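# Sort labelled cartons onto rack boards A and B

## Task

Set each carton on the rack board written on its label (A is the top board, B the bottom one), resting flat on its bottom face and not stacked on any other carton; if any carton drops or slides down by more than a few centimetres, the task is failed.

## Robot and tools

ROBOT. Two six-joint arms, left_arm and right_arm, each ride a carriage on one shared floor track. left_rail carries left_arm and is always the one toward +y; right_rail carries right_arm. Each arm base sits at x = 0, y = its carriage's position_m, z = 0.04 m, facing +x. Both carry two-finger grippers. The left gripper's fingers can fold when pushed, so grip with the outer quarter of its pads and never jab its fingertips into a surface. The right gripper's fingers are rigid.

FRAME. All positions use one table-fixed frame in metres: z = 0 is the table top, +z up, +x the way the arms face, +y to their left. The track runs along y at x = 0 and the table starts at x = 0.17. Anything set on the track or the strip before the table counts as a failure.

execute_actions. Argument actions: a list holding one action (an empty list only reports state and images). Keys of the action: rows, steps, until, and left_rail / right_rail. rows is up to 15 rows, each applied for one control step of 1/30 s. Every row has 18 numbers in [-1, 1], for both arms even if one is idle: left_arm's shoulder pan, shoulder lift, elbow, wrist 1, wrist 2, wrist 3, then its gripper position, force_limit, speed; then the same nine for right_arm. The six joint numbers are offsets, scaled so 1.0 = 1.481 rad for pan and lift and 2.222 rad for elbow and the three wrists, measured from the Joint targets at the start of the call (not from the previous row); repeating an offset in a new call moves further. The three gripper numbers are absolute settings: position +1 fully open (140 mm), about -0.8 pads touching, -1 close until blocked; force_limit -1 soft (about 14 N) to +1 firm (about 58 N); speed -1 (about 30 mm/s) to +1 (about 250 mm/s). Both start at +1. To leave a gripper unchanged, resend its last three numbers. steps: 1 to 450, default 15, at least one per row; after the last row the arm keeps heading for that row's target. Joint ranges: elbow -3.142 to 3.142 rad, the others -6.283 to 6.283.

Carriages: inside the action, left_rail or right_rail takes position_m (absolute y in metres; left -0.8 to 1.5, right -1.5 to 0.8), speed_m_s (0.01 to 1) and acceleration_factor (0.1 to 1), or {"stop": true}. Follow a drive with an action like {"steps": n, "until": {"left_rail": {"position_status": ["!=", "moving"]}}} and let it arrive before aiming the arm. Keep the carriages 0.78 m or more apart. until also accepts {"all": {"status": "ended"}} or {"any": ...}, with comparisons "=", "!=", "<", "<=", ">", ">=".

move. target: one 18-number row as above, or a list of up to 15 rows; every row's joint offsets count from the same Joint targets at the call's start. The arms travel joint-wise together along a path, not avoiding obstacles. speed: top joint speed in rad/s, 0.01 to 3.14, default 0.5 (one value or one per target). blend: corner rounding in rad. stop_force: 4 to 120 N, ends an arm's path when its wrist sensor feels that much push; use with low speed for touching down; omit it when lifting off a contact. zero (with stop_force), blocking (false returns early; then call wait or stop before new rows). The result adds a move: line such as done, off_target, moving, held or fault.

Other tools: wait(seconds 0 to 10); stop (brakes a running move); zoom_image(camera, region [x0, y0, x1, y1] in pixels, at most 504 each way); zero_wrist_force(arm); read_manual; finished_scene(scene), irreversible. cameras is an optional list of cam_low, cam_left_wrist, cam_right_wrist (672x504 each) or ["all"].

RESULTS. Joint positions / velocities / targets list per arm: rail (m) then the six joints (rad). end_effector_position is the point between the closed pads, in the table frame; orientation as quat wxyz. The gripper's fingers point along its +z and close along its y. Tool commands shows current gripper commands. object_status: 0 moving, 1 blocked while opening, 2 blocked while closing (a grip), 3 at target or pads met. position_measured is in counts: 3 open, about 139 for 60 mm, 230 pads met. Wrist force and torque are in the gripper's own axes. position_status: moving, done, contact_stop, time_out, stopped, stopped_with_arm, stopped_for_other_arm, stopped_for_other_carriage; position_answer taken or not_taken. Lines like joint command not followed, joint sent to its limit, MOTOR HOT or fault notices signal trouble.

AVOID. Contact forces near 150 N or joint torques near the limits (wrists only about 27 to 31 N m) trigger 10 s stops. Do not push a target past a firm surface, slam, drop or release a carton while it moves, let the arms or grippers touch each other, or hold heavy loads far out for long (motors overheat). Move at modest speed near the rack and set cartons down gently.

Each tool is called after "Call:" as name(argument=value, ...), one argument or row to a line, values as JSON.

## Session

Call:
execute_actions(
  actions=[],
)

Scene clock: 0.00 s.
left_arm: end_effector_position=(+0.3563, +0.7786, +0.5790) position_measured=3 object_status=3 end_effector_quat_wxyz=(+0.000, +0.000, +1.000, +0.000) | right_arm: end_effector_position=(+0.3563, -0.6214, +0.5790) position_measured=3 object_status=3 end_effector_quat_wxyz=(+0.000, +0.000, +1.000, +0.000)
Joint positions: left_arm=[0.7 -0.281 -2.157 1.821 -1.235 -1.571 -0.28] | right_arm=[-0.7 -0.28 -2.157 1.821 -1.235 -1.571 -0.28]
Joint velocities: within noise
Joint torques (N m): no reading
Wrist force (N): no reading
Wrist torque (N m): no reading
Wrist force, peak (N): no reading
Joint targets: left_arm=[0.700 -0.281 -2.157 1.821 -1.235 -1.571 -0.280] | right_arm=[-0.700 -0.280 -2.157 1.821 -1.235 -1.571 -0.280]
Tool commands: left_gripper/position=+1.0 left_gripper/force_limit=+1.0 left_gripper/speed=+1.0 right_gripper/position=+1.0 right_gripper/force_limit=+1.0 right_gripper/speed=+1.0
left_rail: position_m=0.700 position_status=done
right_rail: position_m=-0.700 position_status=done

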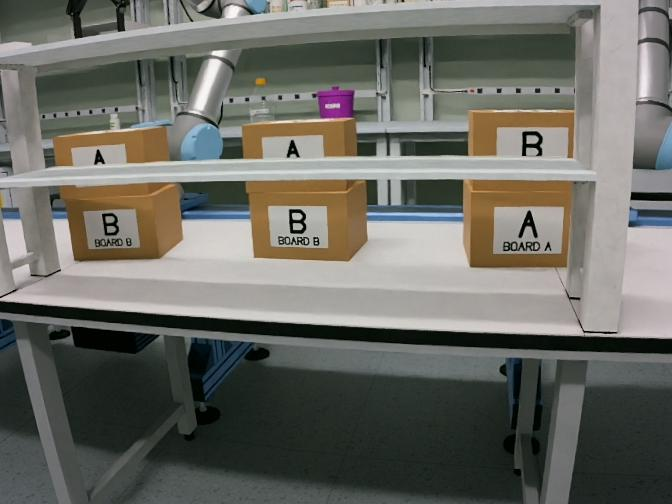

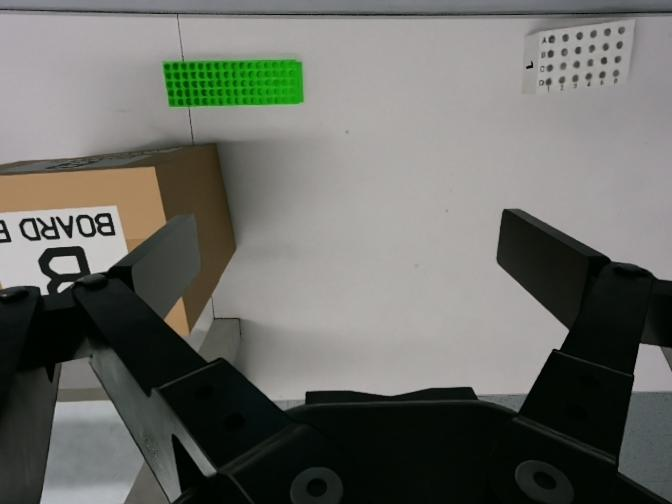

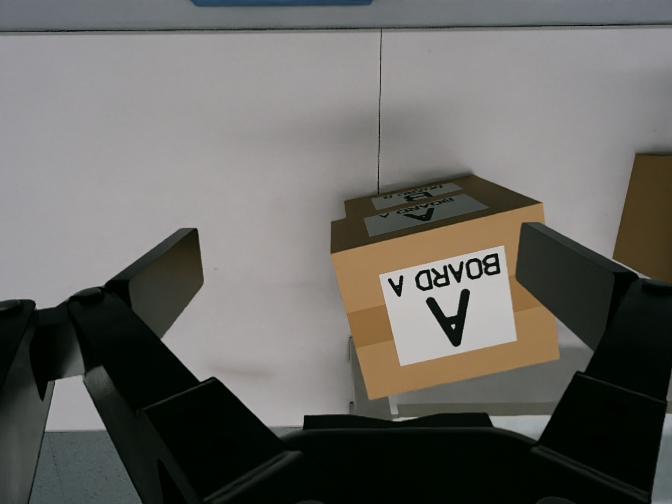

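Call:
move(
  target=[-0.4798,0.0142,0.0362,0.3078,0.3514,-0.2905,0.1,-1,0,0.2575,0.0142,0.0362,0.3078,0.788,0.4163,0.1,-1,0],
  speed=1.0,
)

Call:
move(
  target=[-0.4799,0.0143,0.0362,0.3078,0.3513,-0.2905,0.1,-1,0,0.2575,0.0143,0.0362,0.3078,0.788,0.4163,0.1,-1,0],
  speed=1.0,
)

Call:
execute_actions(
  actions=[
    {"left_rail":{"position_m":0.0,"speed_m_s":0.6,"acceleration_factor":0.4},"right_rail":{"position_m":-1.0,"speed_m_s":0.6,"acceleration_factor":0.4},"steps":150,"until":{"all":{"status":"ended"}}},
  ],
  cameras=["all"],
)

Scene clock: 43.70 s.
left_arm: end_effector_position=(+0.4238, +0.8082, +0.6151) position_measured=117 object_status=3 end_effector_quat_wxyz=(+0.084, +0.173, +0.849, +0.492) | right_arm: end_effector_position=(+0.3026, -0.1575, +0.8293) position_measured=117 object_status=3 end_effector_quat_wxyz=(+0.487, -0.442, -0.491, -0.571)
Joint positions: left_arm=[0.7 -0.991 -2.136 1.901 -0.551 -0.79 -0.926] | right_arm=[-0.7 0.101 -2.136 1.901 -0.551 0.18 0.644]
Joint torques (N m): left_arm=[-16.13 21.73 -40.07 1.52 4.61 -2.41] | right_arm=[8.2 14.05 -36.08 0.19 6.63 2.33]
Wrist force (N): left_arm=[0.1 -0.7 -0.1] | right_arm=[-0.8 1.0 -1.0]
Wrist torque (N m): left_arm=[-0.08 0.02 -0.27] | right_arm=[0.09 -0.23 0.06]
Wrist force, peak (N): left_arm=[0.2 -1.0 -0.1] | right_arm=[0.4 -4.2 -0.7]
Joint targets: left_arm=[0.700 -0.991 -2.136 1.901 -0.551 -0.790 -0.926] | right_arm=[-0.700 0.101 -2.136 1.901 -0.551 0.180 0.644]
left_rail: position_m=0.700 position_status=done
right_rail: position_m=-0.700 position_status=done
move: done

Scene clock: 46.20 s.
left_arm: end_effector_position=(+0.4781, +0.3885, +0.7009) position_measured=117 object_status=3 end_effector_quat_wxyz=(+0.530, +0.529, +0.469, +0.468) | right_arm: end_effector_position=(+0.4783, -0.3884, +0.7009) position_measured=117 object_status=3 end_effector_quat_wxyz=(+0.529, -0.530, +0.468, -0.469)
Joint positions: left_arm=[0.7 -1.702 -2.115 1.982 0.133 -0.01 -1.571] | right_arm=[-0.7 0.482 -2.115 1.982 0.133 1.931 1.569]
Joint torques (N m): left_arm=[-16.47 23.31 -38.45 3.47 2.7 -2.96] | right_arm=[9.69 11.69 -34.86 0.65 3.21 2.74]
Wrist force (N): left_arm=[0.0 -0.4 0.2] | right_arm=[0.3 1.4 0.3]
Wrist torque (N m): left_arm=[-0.03 0.09 -0.31] | right_arm=[-0.36 -0.22 -0.45]
Wrist force, peak (N): left_arm=[-1.9 -1.3 -1.2] | right_arm=[1.3 2.6 -0.6]
Joint targets: left_arm=[0.700 -1.702 -2.115 1.982 0.133 -0.009 -1.571] | right_arm=[-0.700 0.482 -2.115 1.982 0.133 1.931 1.569]
left_rail: position_m=0.700 position_status=done
right_rail: position_m=-0.700 position_status=done
move: done

Scene clock: 49.67 s.
left_arm: end_effector_position=(+0.4780, -0.3116, +0.7008) position_measured=117 object_status=3 end_effector_quat_wxyz=(+0.530, +0.529, +0.469, +0.468) | right_arm: end_effector_position=(+0.4783, -0.6885, +0.7008) position_measured=117 object_status=3 end_effector_quat_wxyz=(+0.529, -0.530, +0.468, -0.469)
Joint positions: left_arm=[0 -1.702 -2.115 1.982 0.133 -0.009 -1.571] | right_arm=[-1 0.482 -2.115 1.982 0.133 1.931 1.569]
Joint torques (N m): left_arm=[-2.08 -3.41 -43.61 1.2 0.05 -2.56] | right_arm=[2.9 -12.35 -41.29 -0.08 1.8 2.66]
Wrist force (N): left_arm=[-0.1 -0.3 0.0] | right_arm=[0.4 1.0 0.7]
Wrist torque (N m): left_arm=[0.00 0.12 -0.31] | right_arm=[-0.44 -0.22 -0.46]
Wrist force, peak (N): left_arm=[0.9 -0.4 0.1] | right_arm=[1.3 1.3 0.3]
Joint targets: left_arm=[0.000 -1.702 -2.115 1.982 0.133 -0.009 -1.571] | right_arm=[-1.000 0.482 -2.115 1.982 0.133 1.931 1.569]
Tool commands: left_gripper/position=+0.1 left_gripper/force_limit=-1.0 left_gripper/speed=+0.0 right_gripper/position=+0.1 right_gripper/force_limit=-1.0 right_gripper/speed=+0.0
left_rail: position_m=0.000 speed_m_s=0.60 position_status=done
right_rail: position_m=-1.000 speed_m_s=0.60 position_status=done
camera_calibration:
cam_left_wrist: T_world_to_cam=[[-0.0182457, 0.000749024, 0.999833, -0.682734], [-0.450063, -0.892965, -0.00754412, -0.0616686], [0.89281, -0.450126, 0.0166299, -0.395886], [0, 0, 0, 1]] pos_world=[0.31324, -0.232755, 0.688739]
cam_right_wrist: T_world_to_cam=[[-0.01533, 0.0193218, -0.999696, 0.728251], [-0.423266, 0.905687, 0.0239954, 0.810887], [0.905876, 0.423506, -0.00570589, 0.0383931], [0, 0, 0, 1]] pos_world=[0.319606, -0.764741, 0.708791]

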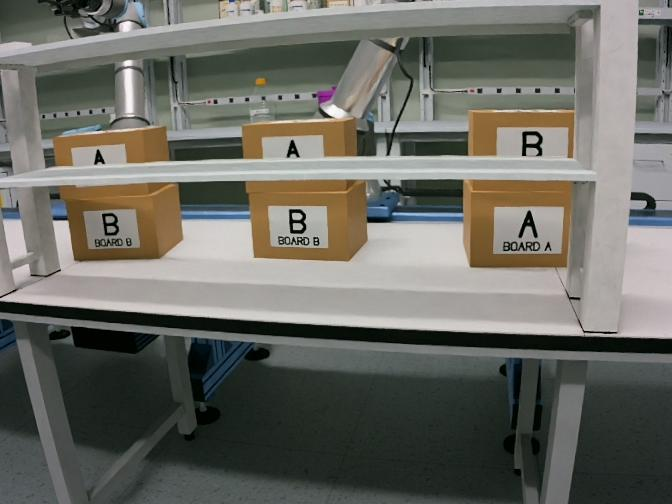

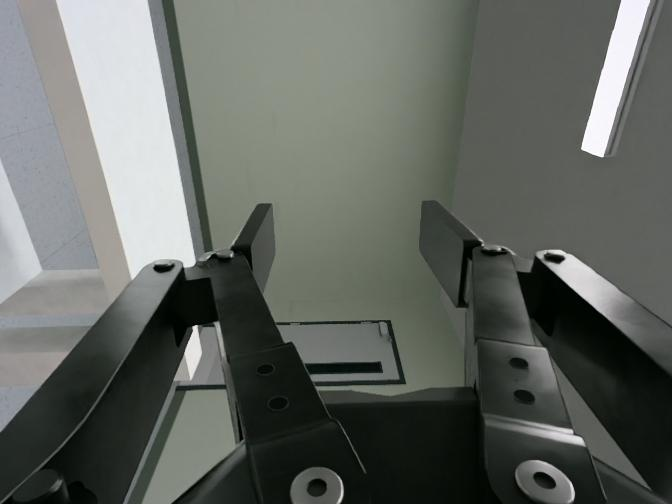

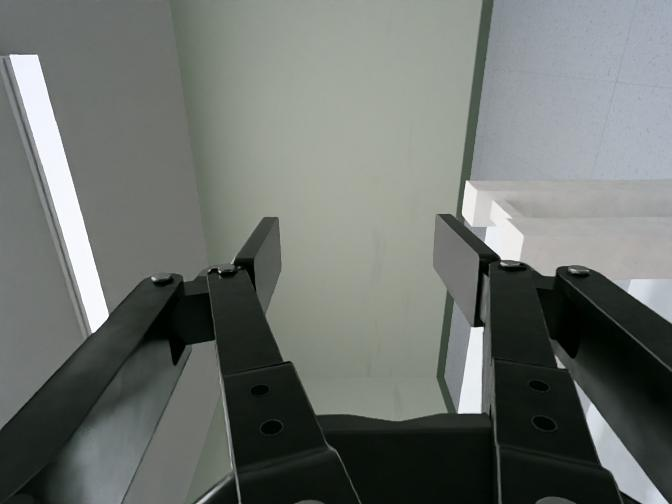

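Call:
move(
  target=[
    [0,0.0354,0.1897,-0.2133,0,0,0.1,-1,0,0,0.0354,0.1897,-0.2133,0,0,0.1,-1,0],
    [0,0.2533,0.299,-0.4678,0,0,0.1,-1,0,0,0.2533,0.299,-0.4678,0,0,0.1,-1,0],
  ],
  speed=0.35,
  blend=0.05,
  stop_force=25,
  cameras=["all"],
)

Scene clock: 64.37 s.
left_arm: end_effector_position=(+0.4780, -0.3115, +0.2548) position_measured=117 object_status=3 end_effector_quat_wxyz=(+0.530, +0.529, +0.469, +0.468) | right_arm: end_effector_position=(+0.4782, -0.6885, +0.2547) position_measured=117 object_status=3 end_effector_quat_wxyz=(+0.529, -0.530, +0.468, -0.469)
Joint positions: left_arm=[0 -1.702 -1.739 2.646 -0.907 -0.009 -1.571] | right_arm=[-1 0.482 -1.739 2.646 -0.907 1.931 1.569]
Joint torques (N m): left_arm=[2.69 6.88 -19.9 -2.38 -1.91 -2.31] | right_arm=[-13.14 -2.39 -20.24 -7.19 -2.14 2.22]
Wrist force (N): left_arm=[0.2 -0.1 0.4] | right_arm=[-0.1 1.1 0.8]
Wrist torque (N m): left_arm=[0.03 0.08 -0.30] | right_arm=[-0.39 -0.10 -0.36]
Wrist force, peak (N): left_arm=[0.2 1.9 0.4] | right_arm=[0.1 2.5 0.4]
Joint targets: left_arm=[0.000 -1.702 -1.739 2.646 -0.907 -0.009 -1.571] | right_arm=[-1.000 0.482 -1.739 2.646 -0.907 1.931 1.569]
left_rail: position_m=0.000 speed_m_s=0.60 position_status=done
right_rail: position_m=-1.000 speed_m_s=0.60 position_status=done
move: done
camera_calibration:
cam_left_wrist: T_world_to_cam=[[-0.0182025, 0.000615241, 0.999834, -0.236851], [-0.449982, -0.893005, -0.00764266, -0.0649097], [0.892852, -0.450047, 0.0165318, -0.388485], [0, 0, 0, 1]] pos_world=[0.31334, -0.232655, 0.242738]
cam_right_wrist: T_world_to_cam=[[-0.0154207, 0.0192799, -0.999695, 0.282285], [-0.423264, 0.905688, 0.0239959, 0.821682], [0.905875, 0.423505, -0.00580588, 0.0359165], [0, 0, 0, 1]] pos_world=[0.319606, -0.764841, 0.26269]

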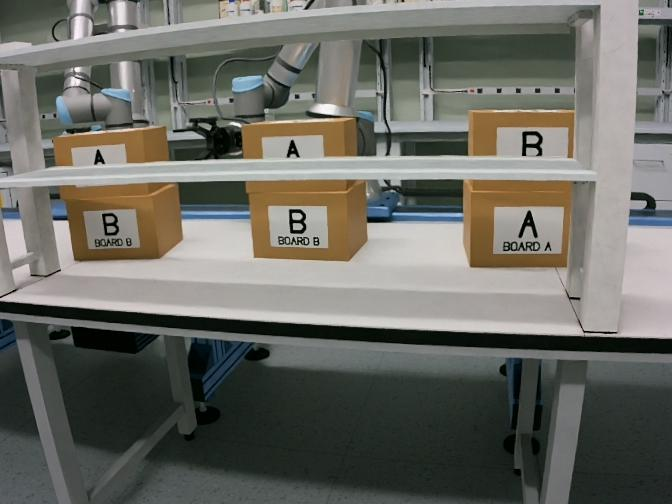

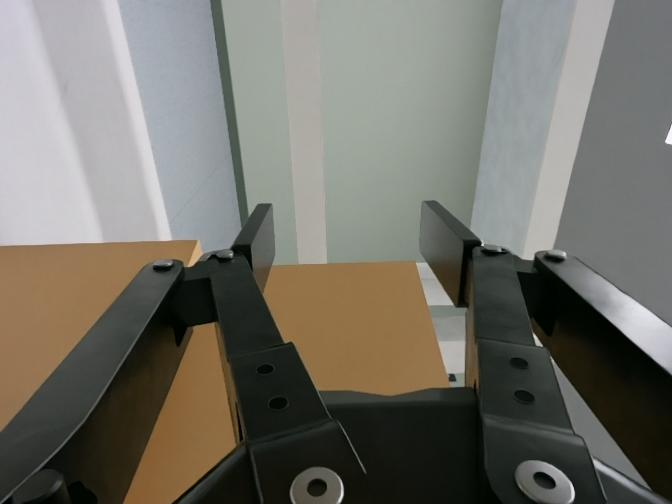

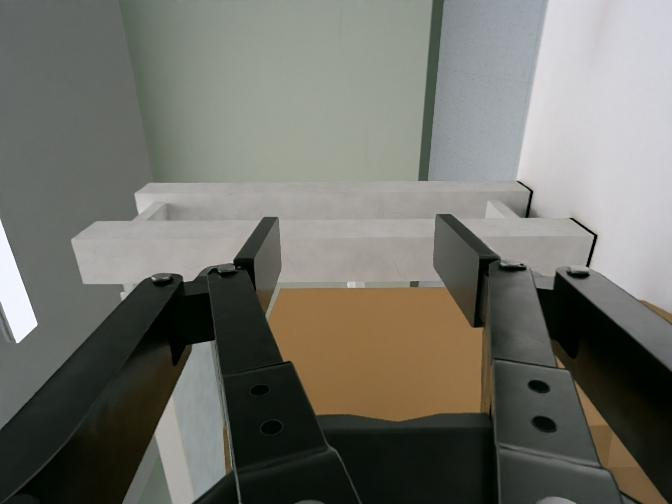

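Call:
move(
  target=[
    [0,0.0585,0.0115,-0.0505,0,0,0.1,-1,0,0,0.0585,0.0115,-0.0505,0,0,0.1,-1,0],
    [0.0178,0.1379,-0.0388,-0.0531,0.0119,0,0.1,-1,0,0.1298,0.1379,-0.0388,-0.0531,0.0865,0,0.1,-1,0],
  ],
  speed=0.06,
  blend=0.01,
  stop_force=12,
  cameras=["all"],
)

Scene clock: 85.97 s.
left_arm: end_effector_position=(+0.4777, -0.3683, +0.2252) position_measured=117 object_status=3 end_effector_quat_wxyz=(+0.530, +0.529, +0.469, +0.469) | right_arm: end_effector_position=(+0.4793, -0.6327, +0.2251) position_measured=117 object_status=3 end_effector_quat_wxyz=(+0.529, -0.530, +0.468, -0.469)
Joint positions: left_arm=[0 -1.679 -1.55 2.574 -1.024 0.014 -1.571] | right_arm=[-1 0.649 -1.551 2.575 -1.024 2.098 1.57]
Joint torques (N m): left_arm=[-20.55 -48.36 -18.91 0.86 -0.06 1.66] | right_arm=[-13.54 -41.64 -17.9 0.13 -4.19 -1.04]
Wrist force (N): left_arm=[7.2 -1.1 1.7] | right_arm=[5.0 1.6 -1.0]
Wrist torque (N m): left_arm=[-0.01 0.30 -0.57] | right_arm=[-0.32 -0.50 -0.25]
Wrist force, peak (N): left_arm=[16.2 3.3 0.0] | right_arm=[17.5 -3.7 -6.9]
Joint targets: left_arm=[0.000 -1.679 -1.550 2.574 -1.024 0.014 -1.571] | right_arm=[-1.000 0.649 -1.551 2.575 -1.024 2.098 1.569]
left_rail: position_m=0.000 speed_m_s=0.60 position_status=done
right_rail: position_m=-1.000 speed_m_s=0.60 position_status=done
move: contact (left_arm, right_arm); path passed 1 of 2 targets; left_arm: the shoulder lift is farthest, 0.015 rad from its target; right_arm: the wrist 2 is farthest, 0.026 rad from its target
camera_calibration:
cam_left_wrist: T_world_to_cam=[[-0.0182496, 0.000523604, 0.999833, -0.20724], [-0.449979, -0.893005, -0.00774566, -0.116017], [0.892852, -0.450046, 0.0165326, -0.413201], [0, 0, 0, 1]] pos_world=[0.31294, -0.289455, 0.213138]
cam_right_wrist: T_world_to_cam=[[-0.0154228, 0.0192772, -0.999695, 0.251632], [-0.423384, 0.905632, 0.0239951, 0.772276], [0.905819, 0.423626, -0.00580567, 0.0113104], [0, 0, 0, 1]] pos_world=[0.320606, -0.709041, 0.23309]

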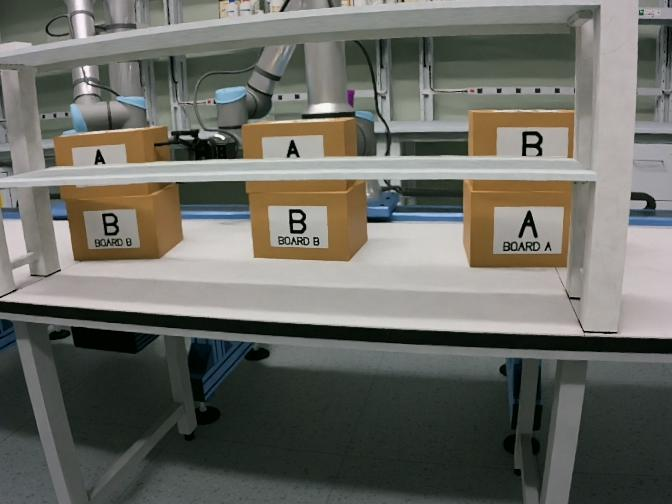

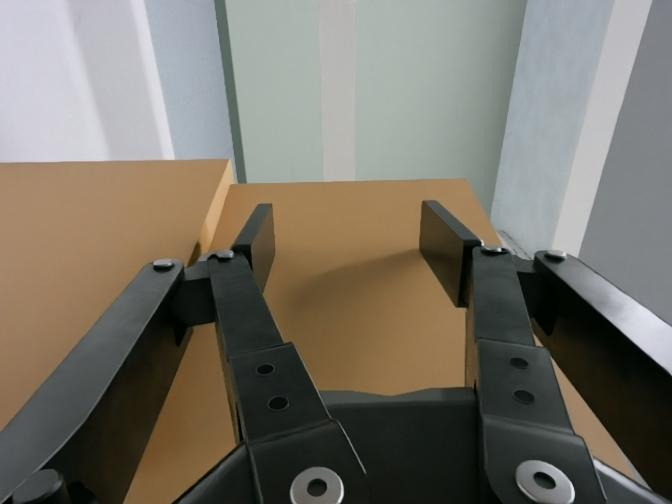

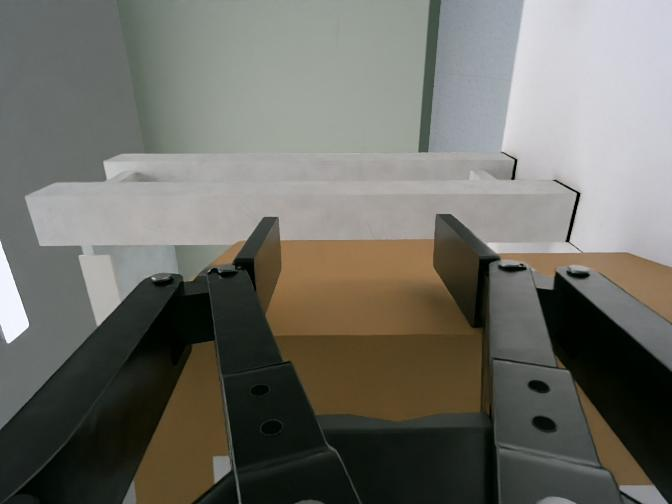

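Call:
move(
  target=[0.0014,0.0067,-0.0047,0.0003,0.0009,0,0.1,-1,0,0.0103,0.0067,-0.0047,0.0003,0.0069,0,0.1,-1,0],
  speed=0.02,
  stop_force=52,
  zero=false,
  cameras=["all"],
)

Scene clock: 106.50 s.
left_arm: end_effector_position=(+0.4778, -0.3715, +0.2251) position_measured=117 object_status=3 end_effector_quat_wxyz=(+0.529, +0.529, +0.469, +0.469) | right_arm: end_effector_position=(+0.4792, -0.6298, +0.2251) position_measured=117 object_status=3 end_effector_quat_wxyz=(+0.529, -0.530, +0.468, -0.469)
Joint positions: left_arm=[0 -1.678 -1.544 2.568 -1.023 0.014 -1.571] | right_arm=[-1 0.657 -1.546 2.57 -1.023 2.106 1.569]
Joint torques (N m): left_arm=[-45.07 -44.57 -44.97 -4.74 13.02 1.58] | right_arm=[0.72 -35.36 -31.78 -3.38 -20.64 -1.12]
Wrist force (N): left_arm=[50.9 7.4 3.3] | right_arm=[46.6 -9.1 -16.5]
Wrist torque (N m): left_arm=[-0.19 1.91 -0.98] | right_arm=[-0.29 -2.36 0.41]
Wrist force, peak (N): left_arm=[55.7 8.6 2.6] | right_arm=[53.8 -10.5 -20.6]
Joint targets: left_arm=[0.000 -1.678 -1.544 2.568 -1.023 0.014 -1.571] | right_arm=[-1.000 0.657 -1.546 2.570 -1.023 2.106 1.569]
left_rail: position_m=0.000 speed_m_s=0.60 position_status=done
right_rail: position_m=-1.000 speed_m_s=0.60 position_status=done
move: contact (left_arm, right_arm)
camera_calibration:
cam_left_wrist: T_world_to_cam=[[-0.0182063, 0.000157139, 0.999834, -0.207259], [-0.449533, -0.893227, -0.00804531, -0.119105], [0.893078, -0.449605, 0.016333, -0.414584], [0, 0, 0, 1]] pos_world=[0.312941, -0.292755, 0.213037]
cam_right_wrist: T_world_to_cam=[[-0.0156463, 0.0190656, -0.999696, 0.251497], [-0.423056, 0.905788, 0.0238959, 0.76968], [0.905968, 0.423301, -0.00610642, 0.00987524], [0, 0, 0, 1]] pos_world=[0.320606, -0.706142, 0.233089]

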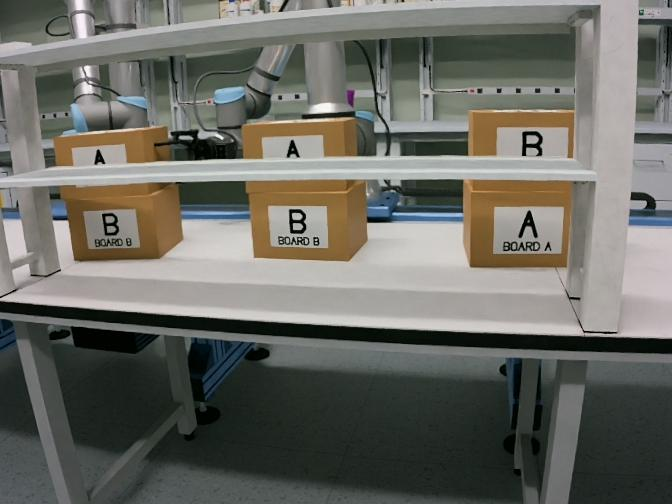

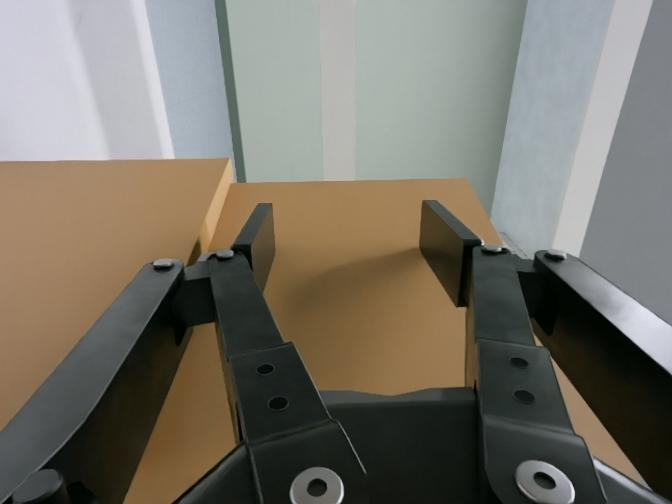

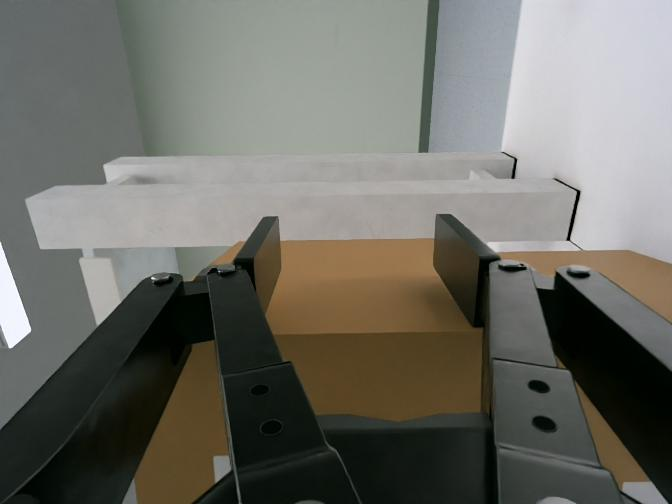

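Call:
move(
  target=[
    [0,-0.03958,-0.00745,0.03383,0,0,0.1,-1,0,0,-0.03958,-0.00745,0.03383,0,0,0.1,-1,0],
    [0,-0.07589,-0.01598,0.06656,0,0,0.1,-1,0,0,-0.07589,-0.01598,0.06656,0,0,0.1,-1,0],
    [0,-0.10903,-0.02546,0.09813,0,0,0.1,-1,0,0,-0.10903,-0.02546,0.09813,0,0,0.1,-1,0],
    [0,-0.13912,-0.03586,0.12858,0,0,0.1,-1,0,0,-0.13912,-0.03586,0.12858,0,0,0.1,-1,0],
    [0,-0.16626,-0.04707,0.15788,0,0,0.1,-1,0,0,-0.16626,-0.04707,0.15788,0,0,0.1,-1,0],
    [0,-0.19057,-0.05904,0.18606,0,0,0.1,-1,0,0,-0.19057,-0.05904,0.18606,0,0,0.1,-1,0],
    [0,-0.21218,-0.0717,0.21312,0,0,0.1,-1,0,0,-0.21218,-0.0717,0.21312,0,0,0.1,-1,0],
    [0,-0.23122,-0.085,0.23912,0,0,0.1,-1,0,0,-0.23122,-0.085,0.23912,0,0,0.1,-1,0],
  ],
  speed=0.12,
  blend=0.02,
  cameras=["all"],
)

Scene clock: 145.57 s.
left_arm: end_effector_position=(+0.4778, -0.3713, +0.4129) position_measured=117 object_status=3 end_effector_quat_wxyz=(+0.529, +0.529, +0.469, +0.469) | right_arm: end_effector_position=(+0.4791, -0.6300, +0.4125) position_measured=117 object_status=3 end_effector_quat_wxyz=(+0.529, -0.530, +0.468, -0.469)
Joint positions: left_arm=[0 -1.678 -1.886 2.379 -0.492 0.014 -1.571] | right_arm=[-1 0.657 -1.888 2.381 -0.492 2.106 1.569]
Joint torques (N m): left_arm=[10.41 -36.4 -54.01 3.1 -1.66 1.27] | right_arm=[9.14 -26.56 -46.85 1.25 2.9 -0.92]
Wrist force (N): left_arm=[0.1 -0.2 0.5] | right_arm=[-2.7 1.6 1.7]
Wrist torque (N m): left_arm=[0.00 0.08 -0.50] | right_arm=[-0.33 0.44 -0.43]
Wrist force, peak (N): left_arm=[52.0 7.8 3.9] | right_arm=[47.0 -8.2 -16.8]
Joint targets: left_arm=[0.000 -1.678 -1.886 2.379 -0.492 0.014 -1.571] | right_arm=[-1.000 0.657 -1.888 2.381 -0.492 2.106 1.569]
left_rail: position_m=0.000 speed_m_s=0.60 position_status=done
right_rail: position_m=-1.000 speed_m_s=0.60 position_status=done
move: done
camera_calibration:
cam_left_wrist: T_world_to_cam=[[-0.0182981, 0.000198883, 0.999833, -0.394984], [-0.449373, -0.893308, -0.00804635, -0.117444], [0.893157, -0.449445, 0.0164352, -0.41767], [0, 0, 0, 1]] pos_world=[0.313041, -0.292555, 0.400838]
cam_right_wrist: T_world_to_cam=[[-0.0155973, 0.0191982, -0.999694, 0.438917], [-0.423058, 0.905785, 0.0239953, 0.765164], [0.905969, 0.423302, -0.00600591, 0.0112015], [0, 0, 0, 1]] pos_world=[0.320406, -0.706242, 0.420489]

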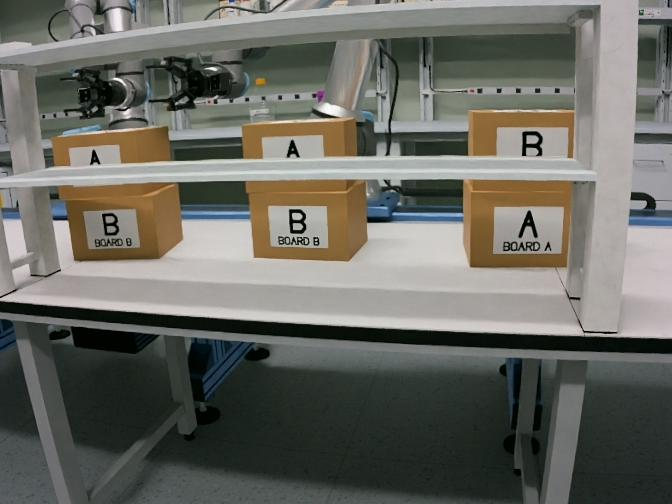

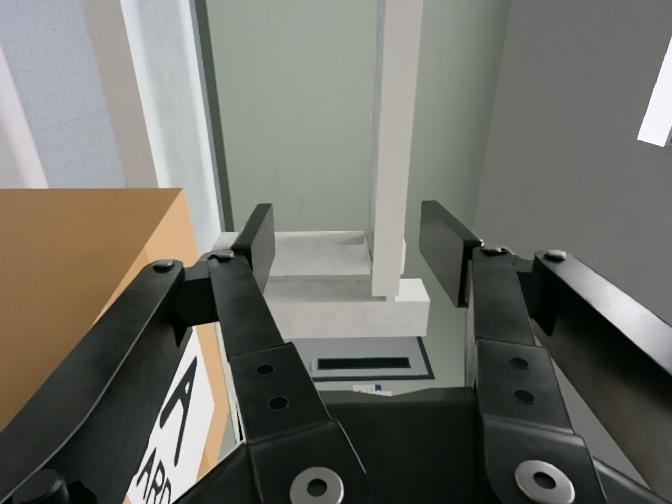

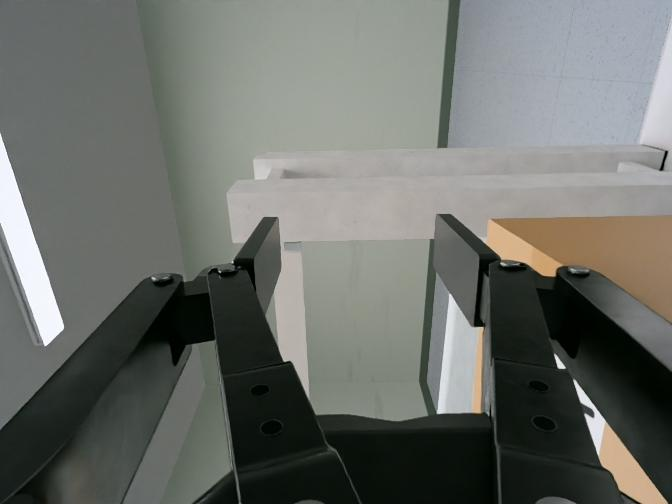

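Call:
move(
  target=[
    [0.1348,-0.0377,0.0149,0.0098,0.0902,0,0.1,-1,0,-0.091,-0.1115,0.0395,0.0343,-0.0607,0,0.1,-1,0],
    [0.1348,0.2027,0.1045,-0.24,0.0902,0,0.1,-1,0,-0.091,0.1446,0.1383,-0.2352,-0.0607,0,0.1,-1,0],
  ],
  speed=0.2,
  stop_force=25,
  cameras=["all"],
)

Scene clock: 202.03 s.
left_arm: end_effector_position=(+0.5381, -0.3113, +0.2250) position_measured=117 object_status=3 end_effector_quat_wxyz=(+0.530, +0.529, +0.469, +0.468) | right_arm: end_effector_position=(+0.4584, -0.6884, +0.2253) position_measured=117 object_status=3 end_effector_quat_wxyz=(+0.529, -0.530, +0.468, -0.469)
Joint positions: left_arm=[0 -1.478 -1.586 2.611 -1.025 0.215 -1.571] | right_arm=[-1 0.522 -1.674 2.688 -1.015 1.971 1.569]
Joint torques (N m): left_arm=[12.3 -1.86 -15.64 -3.08 2.43 1.28] | right_arm=[-14.44 -5.13 -15.95 -7.09 -3.15 -1.02]
Wrist force (N): left_arm=[-0.3 0.0 0.1] | right_arm=[-2.8 1.6 2.2]
Wrist torque (N m): left_arm=[0.05 0.17 -0.47] | right_arm=[-0.25 0.44 -0.45]
Wrist force, peak (N): left_arm=[0.6 0.7 0.7] | right_arm=[-3.5 1.9 1.7]
Joint targets: left_arm=[0.000 -1.478 -1.586 2.611 -1.025 0.215 -1.571] | right_arm=[-1.000 0.522 -1.674 2.688 -1.015 1.971 1.569]
left_rail: position_m=0.000 speed_m_s=0.60 position_status=done
right_rail: position_m=-1.000 speed_m_s=0.60 position_status=done
move: done
camera_calibration:
cam_left_wrist: T_world_to_cam=[[-0.0181975, 0.00106141, 0.999834, -0.205763], [-0.45007, -0.892964, -0.00724357, -0.0380036], [0.892808, -0.450127, 0.0167274, -0.441515], [0, 0, 0, 1]] pos_world=[0.37334, -0.232455, 0.212839]
cam_right_wrist: T_world_to_cam=[[-0.0146415, 0.01975, -0.999698, 0.252516], [-0.423119, 0.905754, 0.024091, 0.813864], [0.905956, 0.423344, -0.00490499, 0.0533701], [0, 0, 0, 1]] pos_world=[0.299707, -0.764741, 0.233095]

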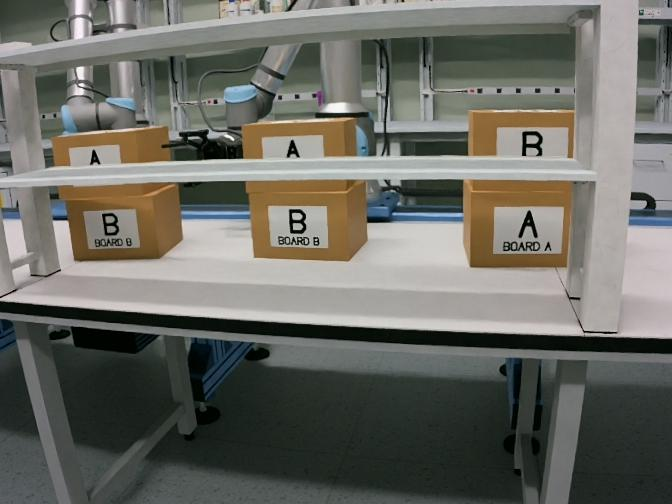

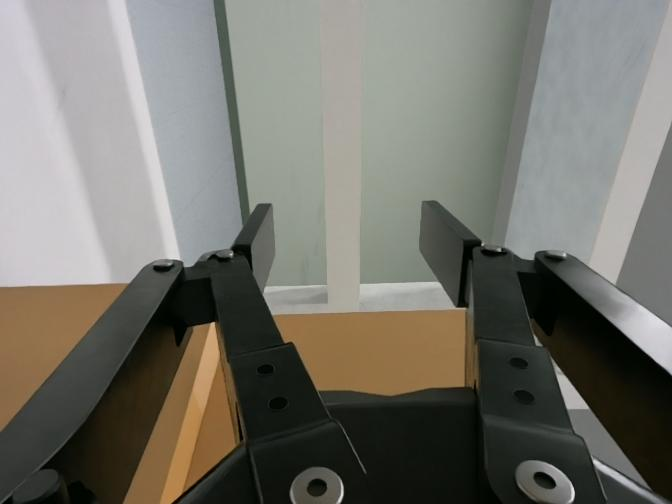

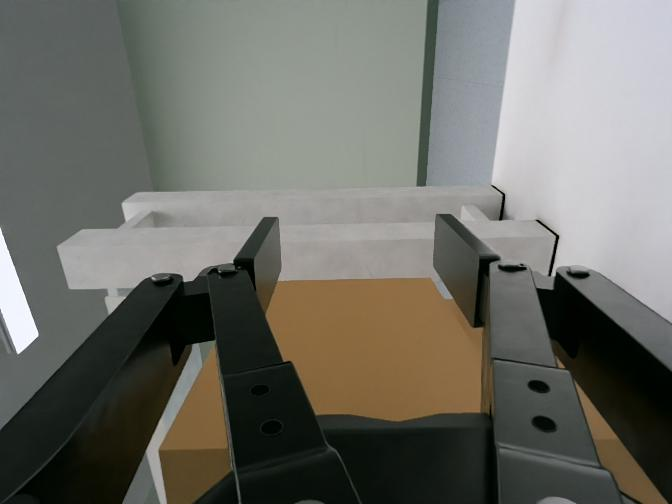

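Call:
move(
  target=[-0.0104,0.0585,-0.0414,0.0024,-0.0069,0,0.1,-1,0,0.1195,0.0771,-0.0464,-0.0049,0.0796,0,0.1,-1,0],
  speed=0.05,
  stop_force=35,
  cameras=["all"],
)

Scene clock: 213.10 s.
left_arm: end_effector_position=(+0.5382, -0.3698, +0.2251) position_measured=117 object_status=3 end_effector_quat_wxyz=(+0.530, +0.529, +0.469, +0.468) | right_arm: end_effector_position=(+0.4583, -0.6300, +0.2251) position_measured=117 object_status=3 end_effector_quat_wxyz=(+0.529, -0.530, +0.468, -0.469)
Joint positions: left_arm=[0 -1.493 -1.5 2.519 -1.02 0.199 -1.571] | right_arm=[-1 0.699 -1.56 2.585 -1.026 2.148 1.569]
Joint torques (N m): left_arm=[-25.71 -7.71 -43.45 1.52 2.47 1.43] | right_arm=[16.71 -10.67 -41.86 -8.07 -1.05 -0.98]
Wrist force (N): left_arm=[15.4 6.3 4.9] | right_arm=[19.2 -4.6 -10.7]
Wrist torque (N m): left_arm=[0.06 0.75 -1.20] | right_arm=[-0.73 -0.24 -0.72]
Wrist force, peak (N): left_arm=[15.5 6.1 4.9] | right_arm=[19.5 -3.8 -11.2]
Joint targets: left_arm=[0.000 -1.493 -1.500 2.519 -1.020 0.199 -1.571] | right_arm=[-1.000 0.699 -1.560 2.585 -1.026 2.148 1.569]
left_rail: position_m=0.000 speed_m_s=0.60 position_status=done
right_rail: position_m=-1.000 speed_m_s=0.60 position_status=done
move: done
camera_calibration:
cam_left_wrist: T_world_to_cam=[[-0.0181975, 0.00106141, 0.999834, -0.2058], [-0.45007, -0.892964, -0.00724357, -0.0901962], [0.892808, -0.450127, 0.0167274, -0.467939], [0, 0, 0, 1]] pos_world=[0.37344, -0.290955, 0.212939]
cam_right_wrist: T_world_to_cam=[[-0.0148666, 0.0197549, -0.999694, 0.25133], [-0.423196, 0.905715, 0.0241912, 0.7609], [0.905916, 0.423427, -0.00510468, 0.0288541], [0, 0, 0, 1]] pos_world=[0.299607, -0.706341, 0.232994]

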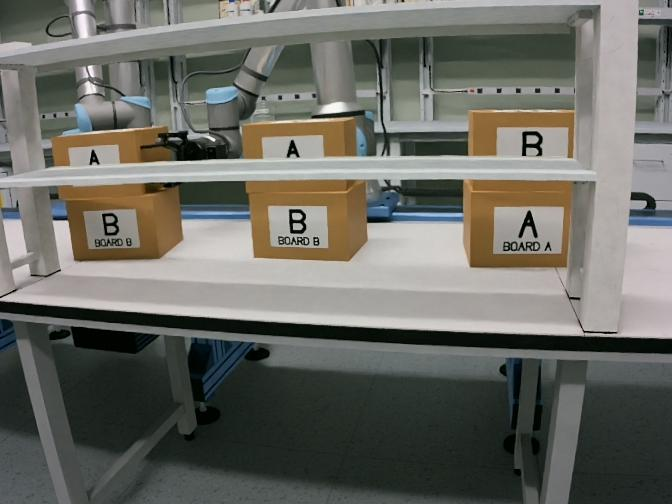

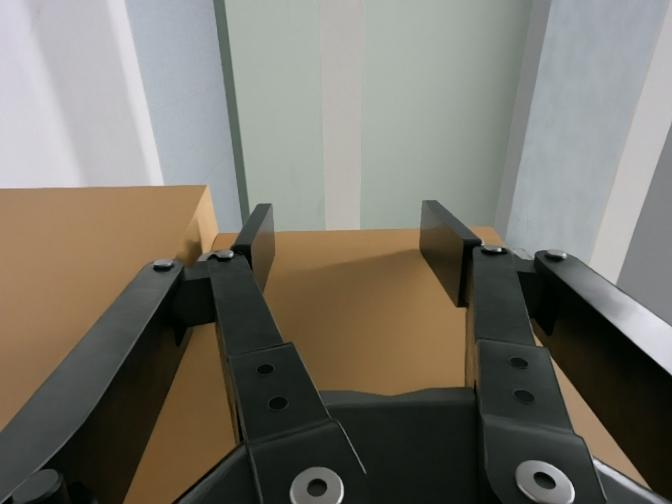

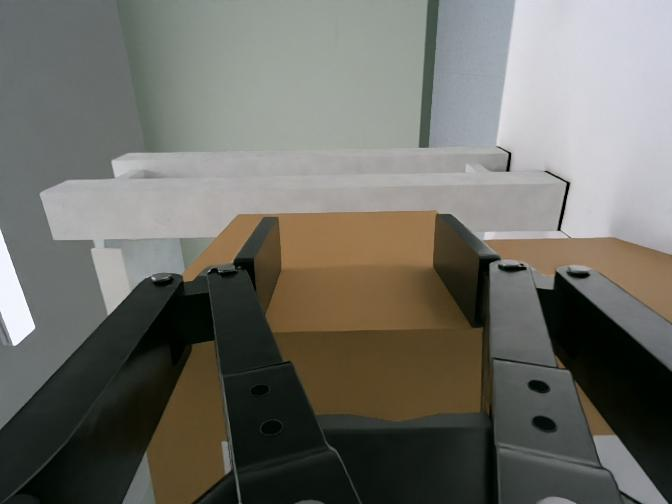

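Call:
move(
  target=[
    [0.0052,-0.0293,0.0207,-0.0012,0.0035,0,0.1,-1,0,-0.0598,-0.0386,0.0232,0.0024,-0.0398,0,0.1,-1,0],
    [-0.1317,-0.0644,0.0456,-0.0022,-0.0874,0,0.1,-1,0,-0.0802,-0.0239,0.0159,0.0005,-0.0536,0,0.1,-1,0],
  ],
  speed=0.1,
)

Call:
move(
  target=[0.0082,0.0379,-0.0255,0.0002,0.0054,0,0.1,-1,0,0.0599,0.0379,-0.0255,0.0002,0.0399,0,0.1,-1,0],
  speed=0.03,
  stop_force=60,
  cameras=["all"],
)

Scene clock: 236.13 s.
left_arm: end_effector_position=(+0.4779, -0.3417, +0.2247) position_measured=117 object_status=3 end_effector_quat_wxyz=(+0.530, +0.530, +0.468, +0.468) | right_arm: end_effector_position=(+0.4781, -0.6584, +0.2247) position_measured=117 object_status=3 end_effector_quat_wxyz=(+0.529, -0.530, +0.468, -0.469)
Joint positions: left_arm=[0 -1.688 -1.595 2.621 -1.025 0.005 -1.571] | right_arm=[-1 0.58 -1.595 2.62 -1.025 2.029 1.569]
Joint torques (N m): left_arm=[-18.02 -43.24 -15.14 -2.51 -2.83 1.16] | right_arm=[-13.7 -10.43 -32.26 -7.08 -3.06 -1.01]
Wrist force (N): left_arm=[0.1 -0.1 -0.1] | right_arm=[-1.9 1.5 0.1]
Wrist torque (N m): left_arm=[0.03 0.08 -0.48] | right_arm=[-0.33 0.28 -0.40]
Wrist force, peak (N): left_arm=[15.7 6.4 5.0] | right_arm=[20.1 -4.4 -11.9]
Joint targets: left_arm=[0.000 -1.689 -1.595 2.621 -1.025 0.005 -1.571] | right_arm=[-1.000 0.580 -1.595 2.620 -1.025 2.029 1.569]
left_rail: position_m=0.000 speed_m_s=0.60 position_status=done
right_rail: position_m=-1.000 speed_m_s=0.60 position_status=done
move: done

Scene clock: 240.10 s.
left_arm: end_effector_position=(+0.4779, -0.3744, +0.2247) position_measured=117 object_status=3 end_effector_quat_wxyz=(+0.530, +0.530, +0.468, +0.468) | right_arm: end_effector_position=(+0.4782, -0.6256, +0.2248) position_measured=117 object_status=3 end_effector_quat_wxyz=(+0.529, -0.530, +0.468, -0.469)
Joint positions: left_arm=[0 -1.676 -1.539 2.564 -1.024 0.017 -1.571] | right_arm=[-1 0.669 -1.539 2.564 -1.024 2.117 1.569]
Joint torques (N m): left_arm=[-2.08 -6.04 -45.36 1.76 9.05 1.47] | right_arm=[20.39 -10.45 -38.03 0.45 -1.74 -1.25]
Wrist force (N): left_arm=[16.1 2.8 -1.8] | right_arm=[21.8 -7.2 -8.2]
Wrist torque (N m): left_arm=[-0.20 0.58 -1.17] | right_arm=[-0.33 0.15 -0.61]
Wrist force, peak (N): left_arm=[16.1 2.8 -1.8] | right_arm=[21.8 -7.2 -8.2]
Joint targets: left_arm=[0.000 -1.676 -1.539 2.564 -1.024 0.017 -1.571] | right_arm=[-1.000 0.669 -1.539 2.564 -1.024 2.117 1.569]
left_rail: position_m=0.000 speed_m_s=0.60 position_status=done
right_rail: position_m=-1.000 speed_m_s=0.60 position_status=done
move: done
camera_calibration:
cam_left_wrist: T_world_to_cam=[[-0.0182541, 0.0000930051, 0.999833, -0.206856], [-0.45077, -0.892603, -0.00814674, -0.120793], [0.892454, -0.450843, 0.0163356, -0.416228], [0, 0, 0, 1]] pos_world=[0.313238, -0.295455, 0.212637]
cam_right_wrist: T_world_to_cam=[[-0.0156575, 0.0190574, -0.999696, 0.2511], [-0.423581, 0.905543, 0.0238968, 0.765501], [0.905723, 0.423826, -0.00610616, 0.00958176], [0, 0, 0, 1]] pos_world=[0.319505, -0.70204, 0.232789]

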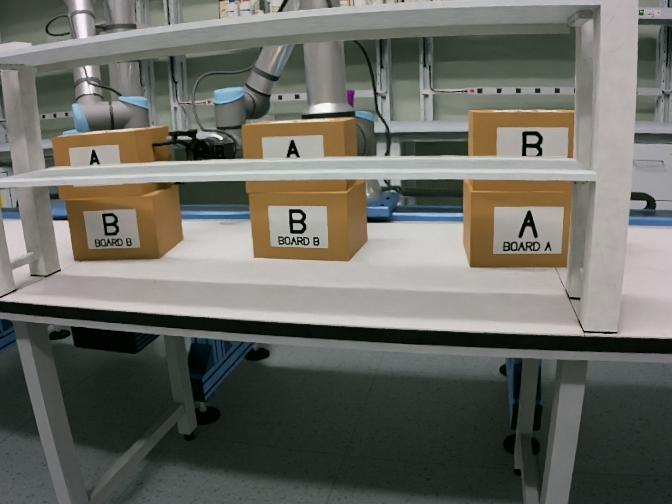

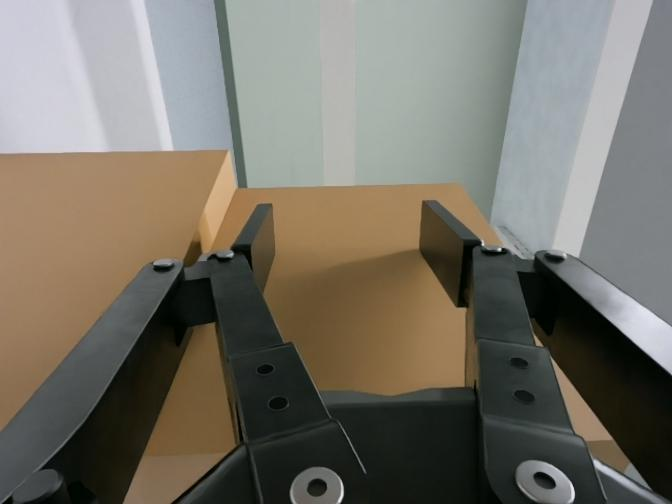

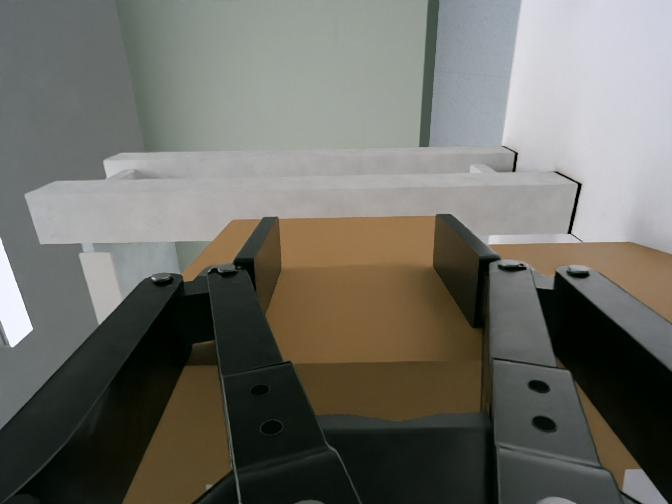

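Call:
move(
  target=[0.0014,0.0067,-0.0047,0.0003,0.0009,0,0.1,-1,0,0.0103,0.0067,-0.0047,0.0003,0.0069,0,0.1,-1,0],
  speed=0.02,
  stop_force=58,
  zero=false,
)

Scene clock: 247.80 s.
left_arm: end_effector_position=(+0.4780, -0.3770, +0.2246) position_measured=117 object_status=3 end_effector_quat_wxyz=(+0.530, +0.530, +0.468, +0.469) | right_arm: end_effector_position=(+0.4781, -0.6238, +0.2247) position_measured=117 object_status=3 end_effector_quat_wxyz=(+0.529, -0.530, +0.468, -0.469)
Joint positions: left_arm=[0 -1.675 -1.534 2.559 -1.024 0.018 -1.571] | right_arm=[-1 0.674 -1.536 2.56 -1.024 2.123 1.569]
Joint torques (N m): left_arm=[-46.42 -42.37 -46.57 -5.1 19.03 0.88] | right_arm=[3.66 -30.56 -28.36 -2.81 -23.63 -1.13]
Wrist force (N): left_arm=[56.2 12.3 -0.9] | right_arm=[48.2 -15.7 -17.4]
Wrist torque (N m): left_arm=[-0.42 1.93 -0.98] | right_arm=[-0.32 -0.80 -0.19]
Wrist force, peak (N): left_arm=[61.2 13.9 -2.6] | right_arm=[56.2 -19.7 -22.5]
Joint targets: left_arm=[0.000 -1.675 -1.534 2.559 -1.024 0.018 -1.571] | right_arm=[-1.000 0.674 -1.536 2.560 -1.024 2.123 1.569]
left_rail: position_m=0.000 speed_m_s=0.60 position_status=done
right_rail: position_m=-1.000 speed_m_s=0.60 position_status=done
move: contact (left_arm, right_arm)

Call:
move(
  target=[0,-0.03897,-0.00733,0.0333,0,0,0.1,-1,0,0,-0.03897,-0.00733,0.0333,0,0,0.1,-1,0],
  speed=0.05,
  cameras=["all"],
)

Scene clock: 268.73 s.
left_arm: end_effector_position=(+0.4779, -0.3770, +0.2481) position_measured=117 object_status=3 end_effector_quat_wxyz=(+0.530, +0.530, +0.468, +0.469) | right_arm: end_effector_position=(+0.4781, -0.6237, +0.2482) position_measured=117 object_status=3 end_effector_quat_wxyz=(+0.529, -0.530, +0.468, -0.469)
Joint positions: left_arm=[0 -1.675 -1.592 2.543 -0.95 0.018 -1.571] | right_arm=[-1 0.674 -1.593 2.544 -0.95 2.123 1.569]
Joint torques (N m): left_arm=[-28.42 -51.07 -74.95 -0.56 11.53 0.94] | right_arm=[19.44 -39.93 -56.2 -2.06 -22.25 -1.28]
Wrist force (N): left_arm=[49.9 -12.0 2.5] | right_arm=[47.2 5.3 -12.4]
Wrist torque (N m): left_arm=[0.48 1.83 -0.44] | right_arm=[0.02 -0.63 0.84]
Wrist force, peak (N): left_arm=[57.3 13.0 -0.4] | right_arm=[52.5 -17.1 -18.8]
Joint targets: left_arm=[0.000 -1.675 -1.592 2.543 -0.950 0.018 -1.571] | right_arm=[-1.000 0.674 -1.594 2.544 -0.950 2.123 1.569]
left_rail: position_m=0.000 speed_m_s=0.60 position_status=done
right_rail: position_m=-1.000 speed_m_s=0.60 position_status=done
move: done
camera_calibration:
cam_left_wrist: T_world_to_cam=[[-0.0183012, -0.000229707, 0.999832, -0.230433], [-0.450243, -0.892866, -0.0084465, -0.123094], [0.892718, -0.450322, 0.0162371, -0.417689], [0, 0, 0, 1]] pos_world=[0.313239, -0.298054, 0.236137]
cam_right_wrist: T_world_to_cam=[[-0.0156532, 0.0190608, -0.999696, 0.274454], [-0.423379, 0.905638, 0.0238967, 0.763091], [0.905818, 0.423624, -0.00610619, 0.00879549], [0, 0, 0, 1]] pos_world=[0.319405, -0.700041, 0.256189]

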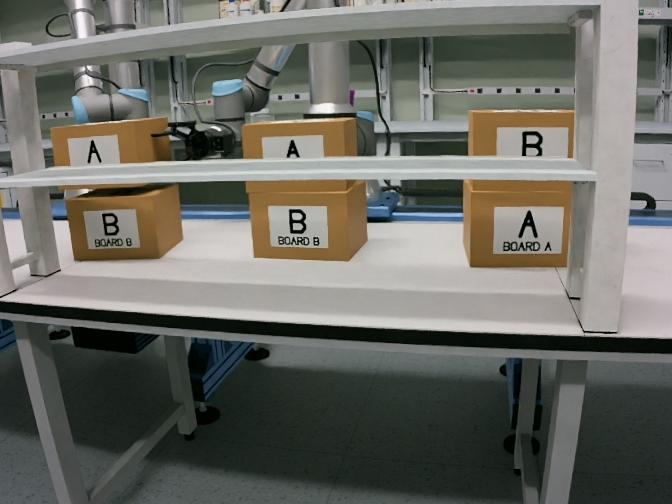

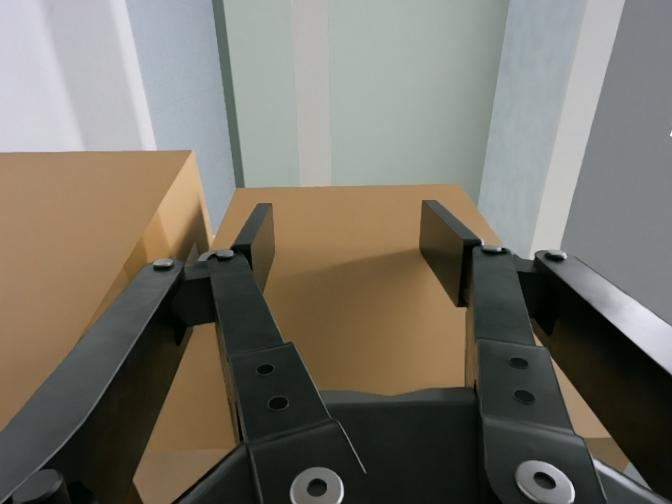

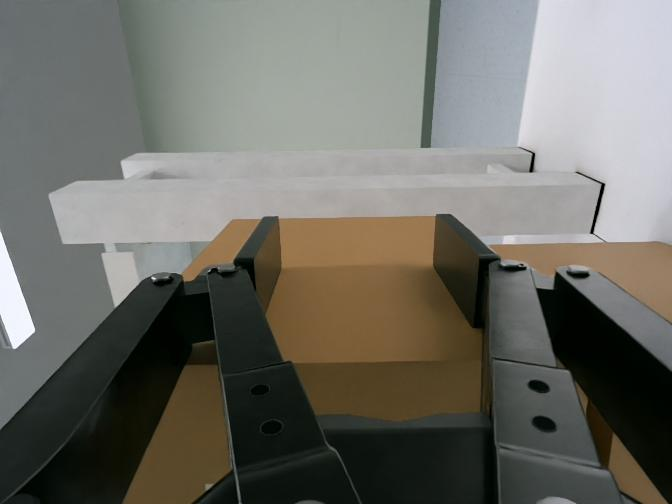

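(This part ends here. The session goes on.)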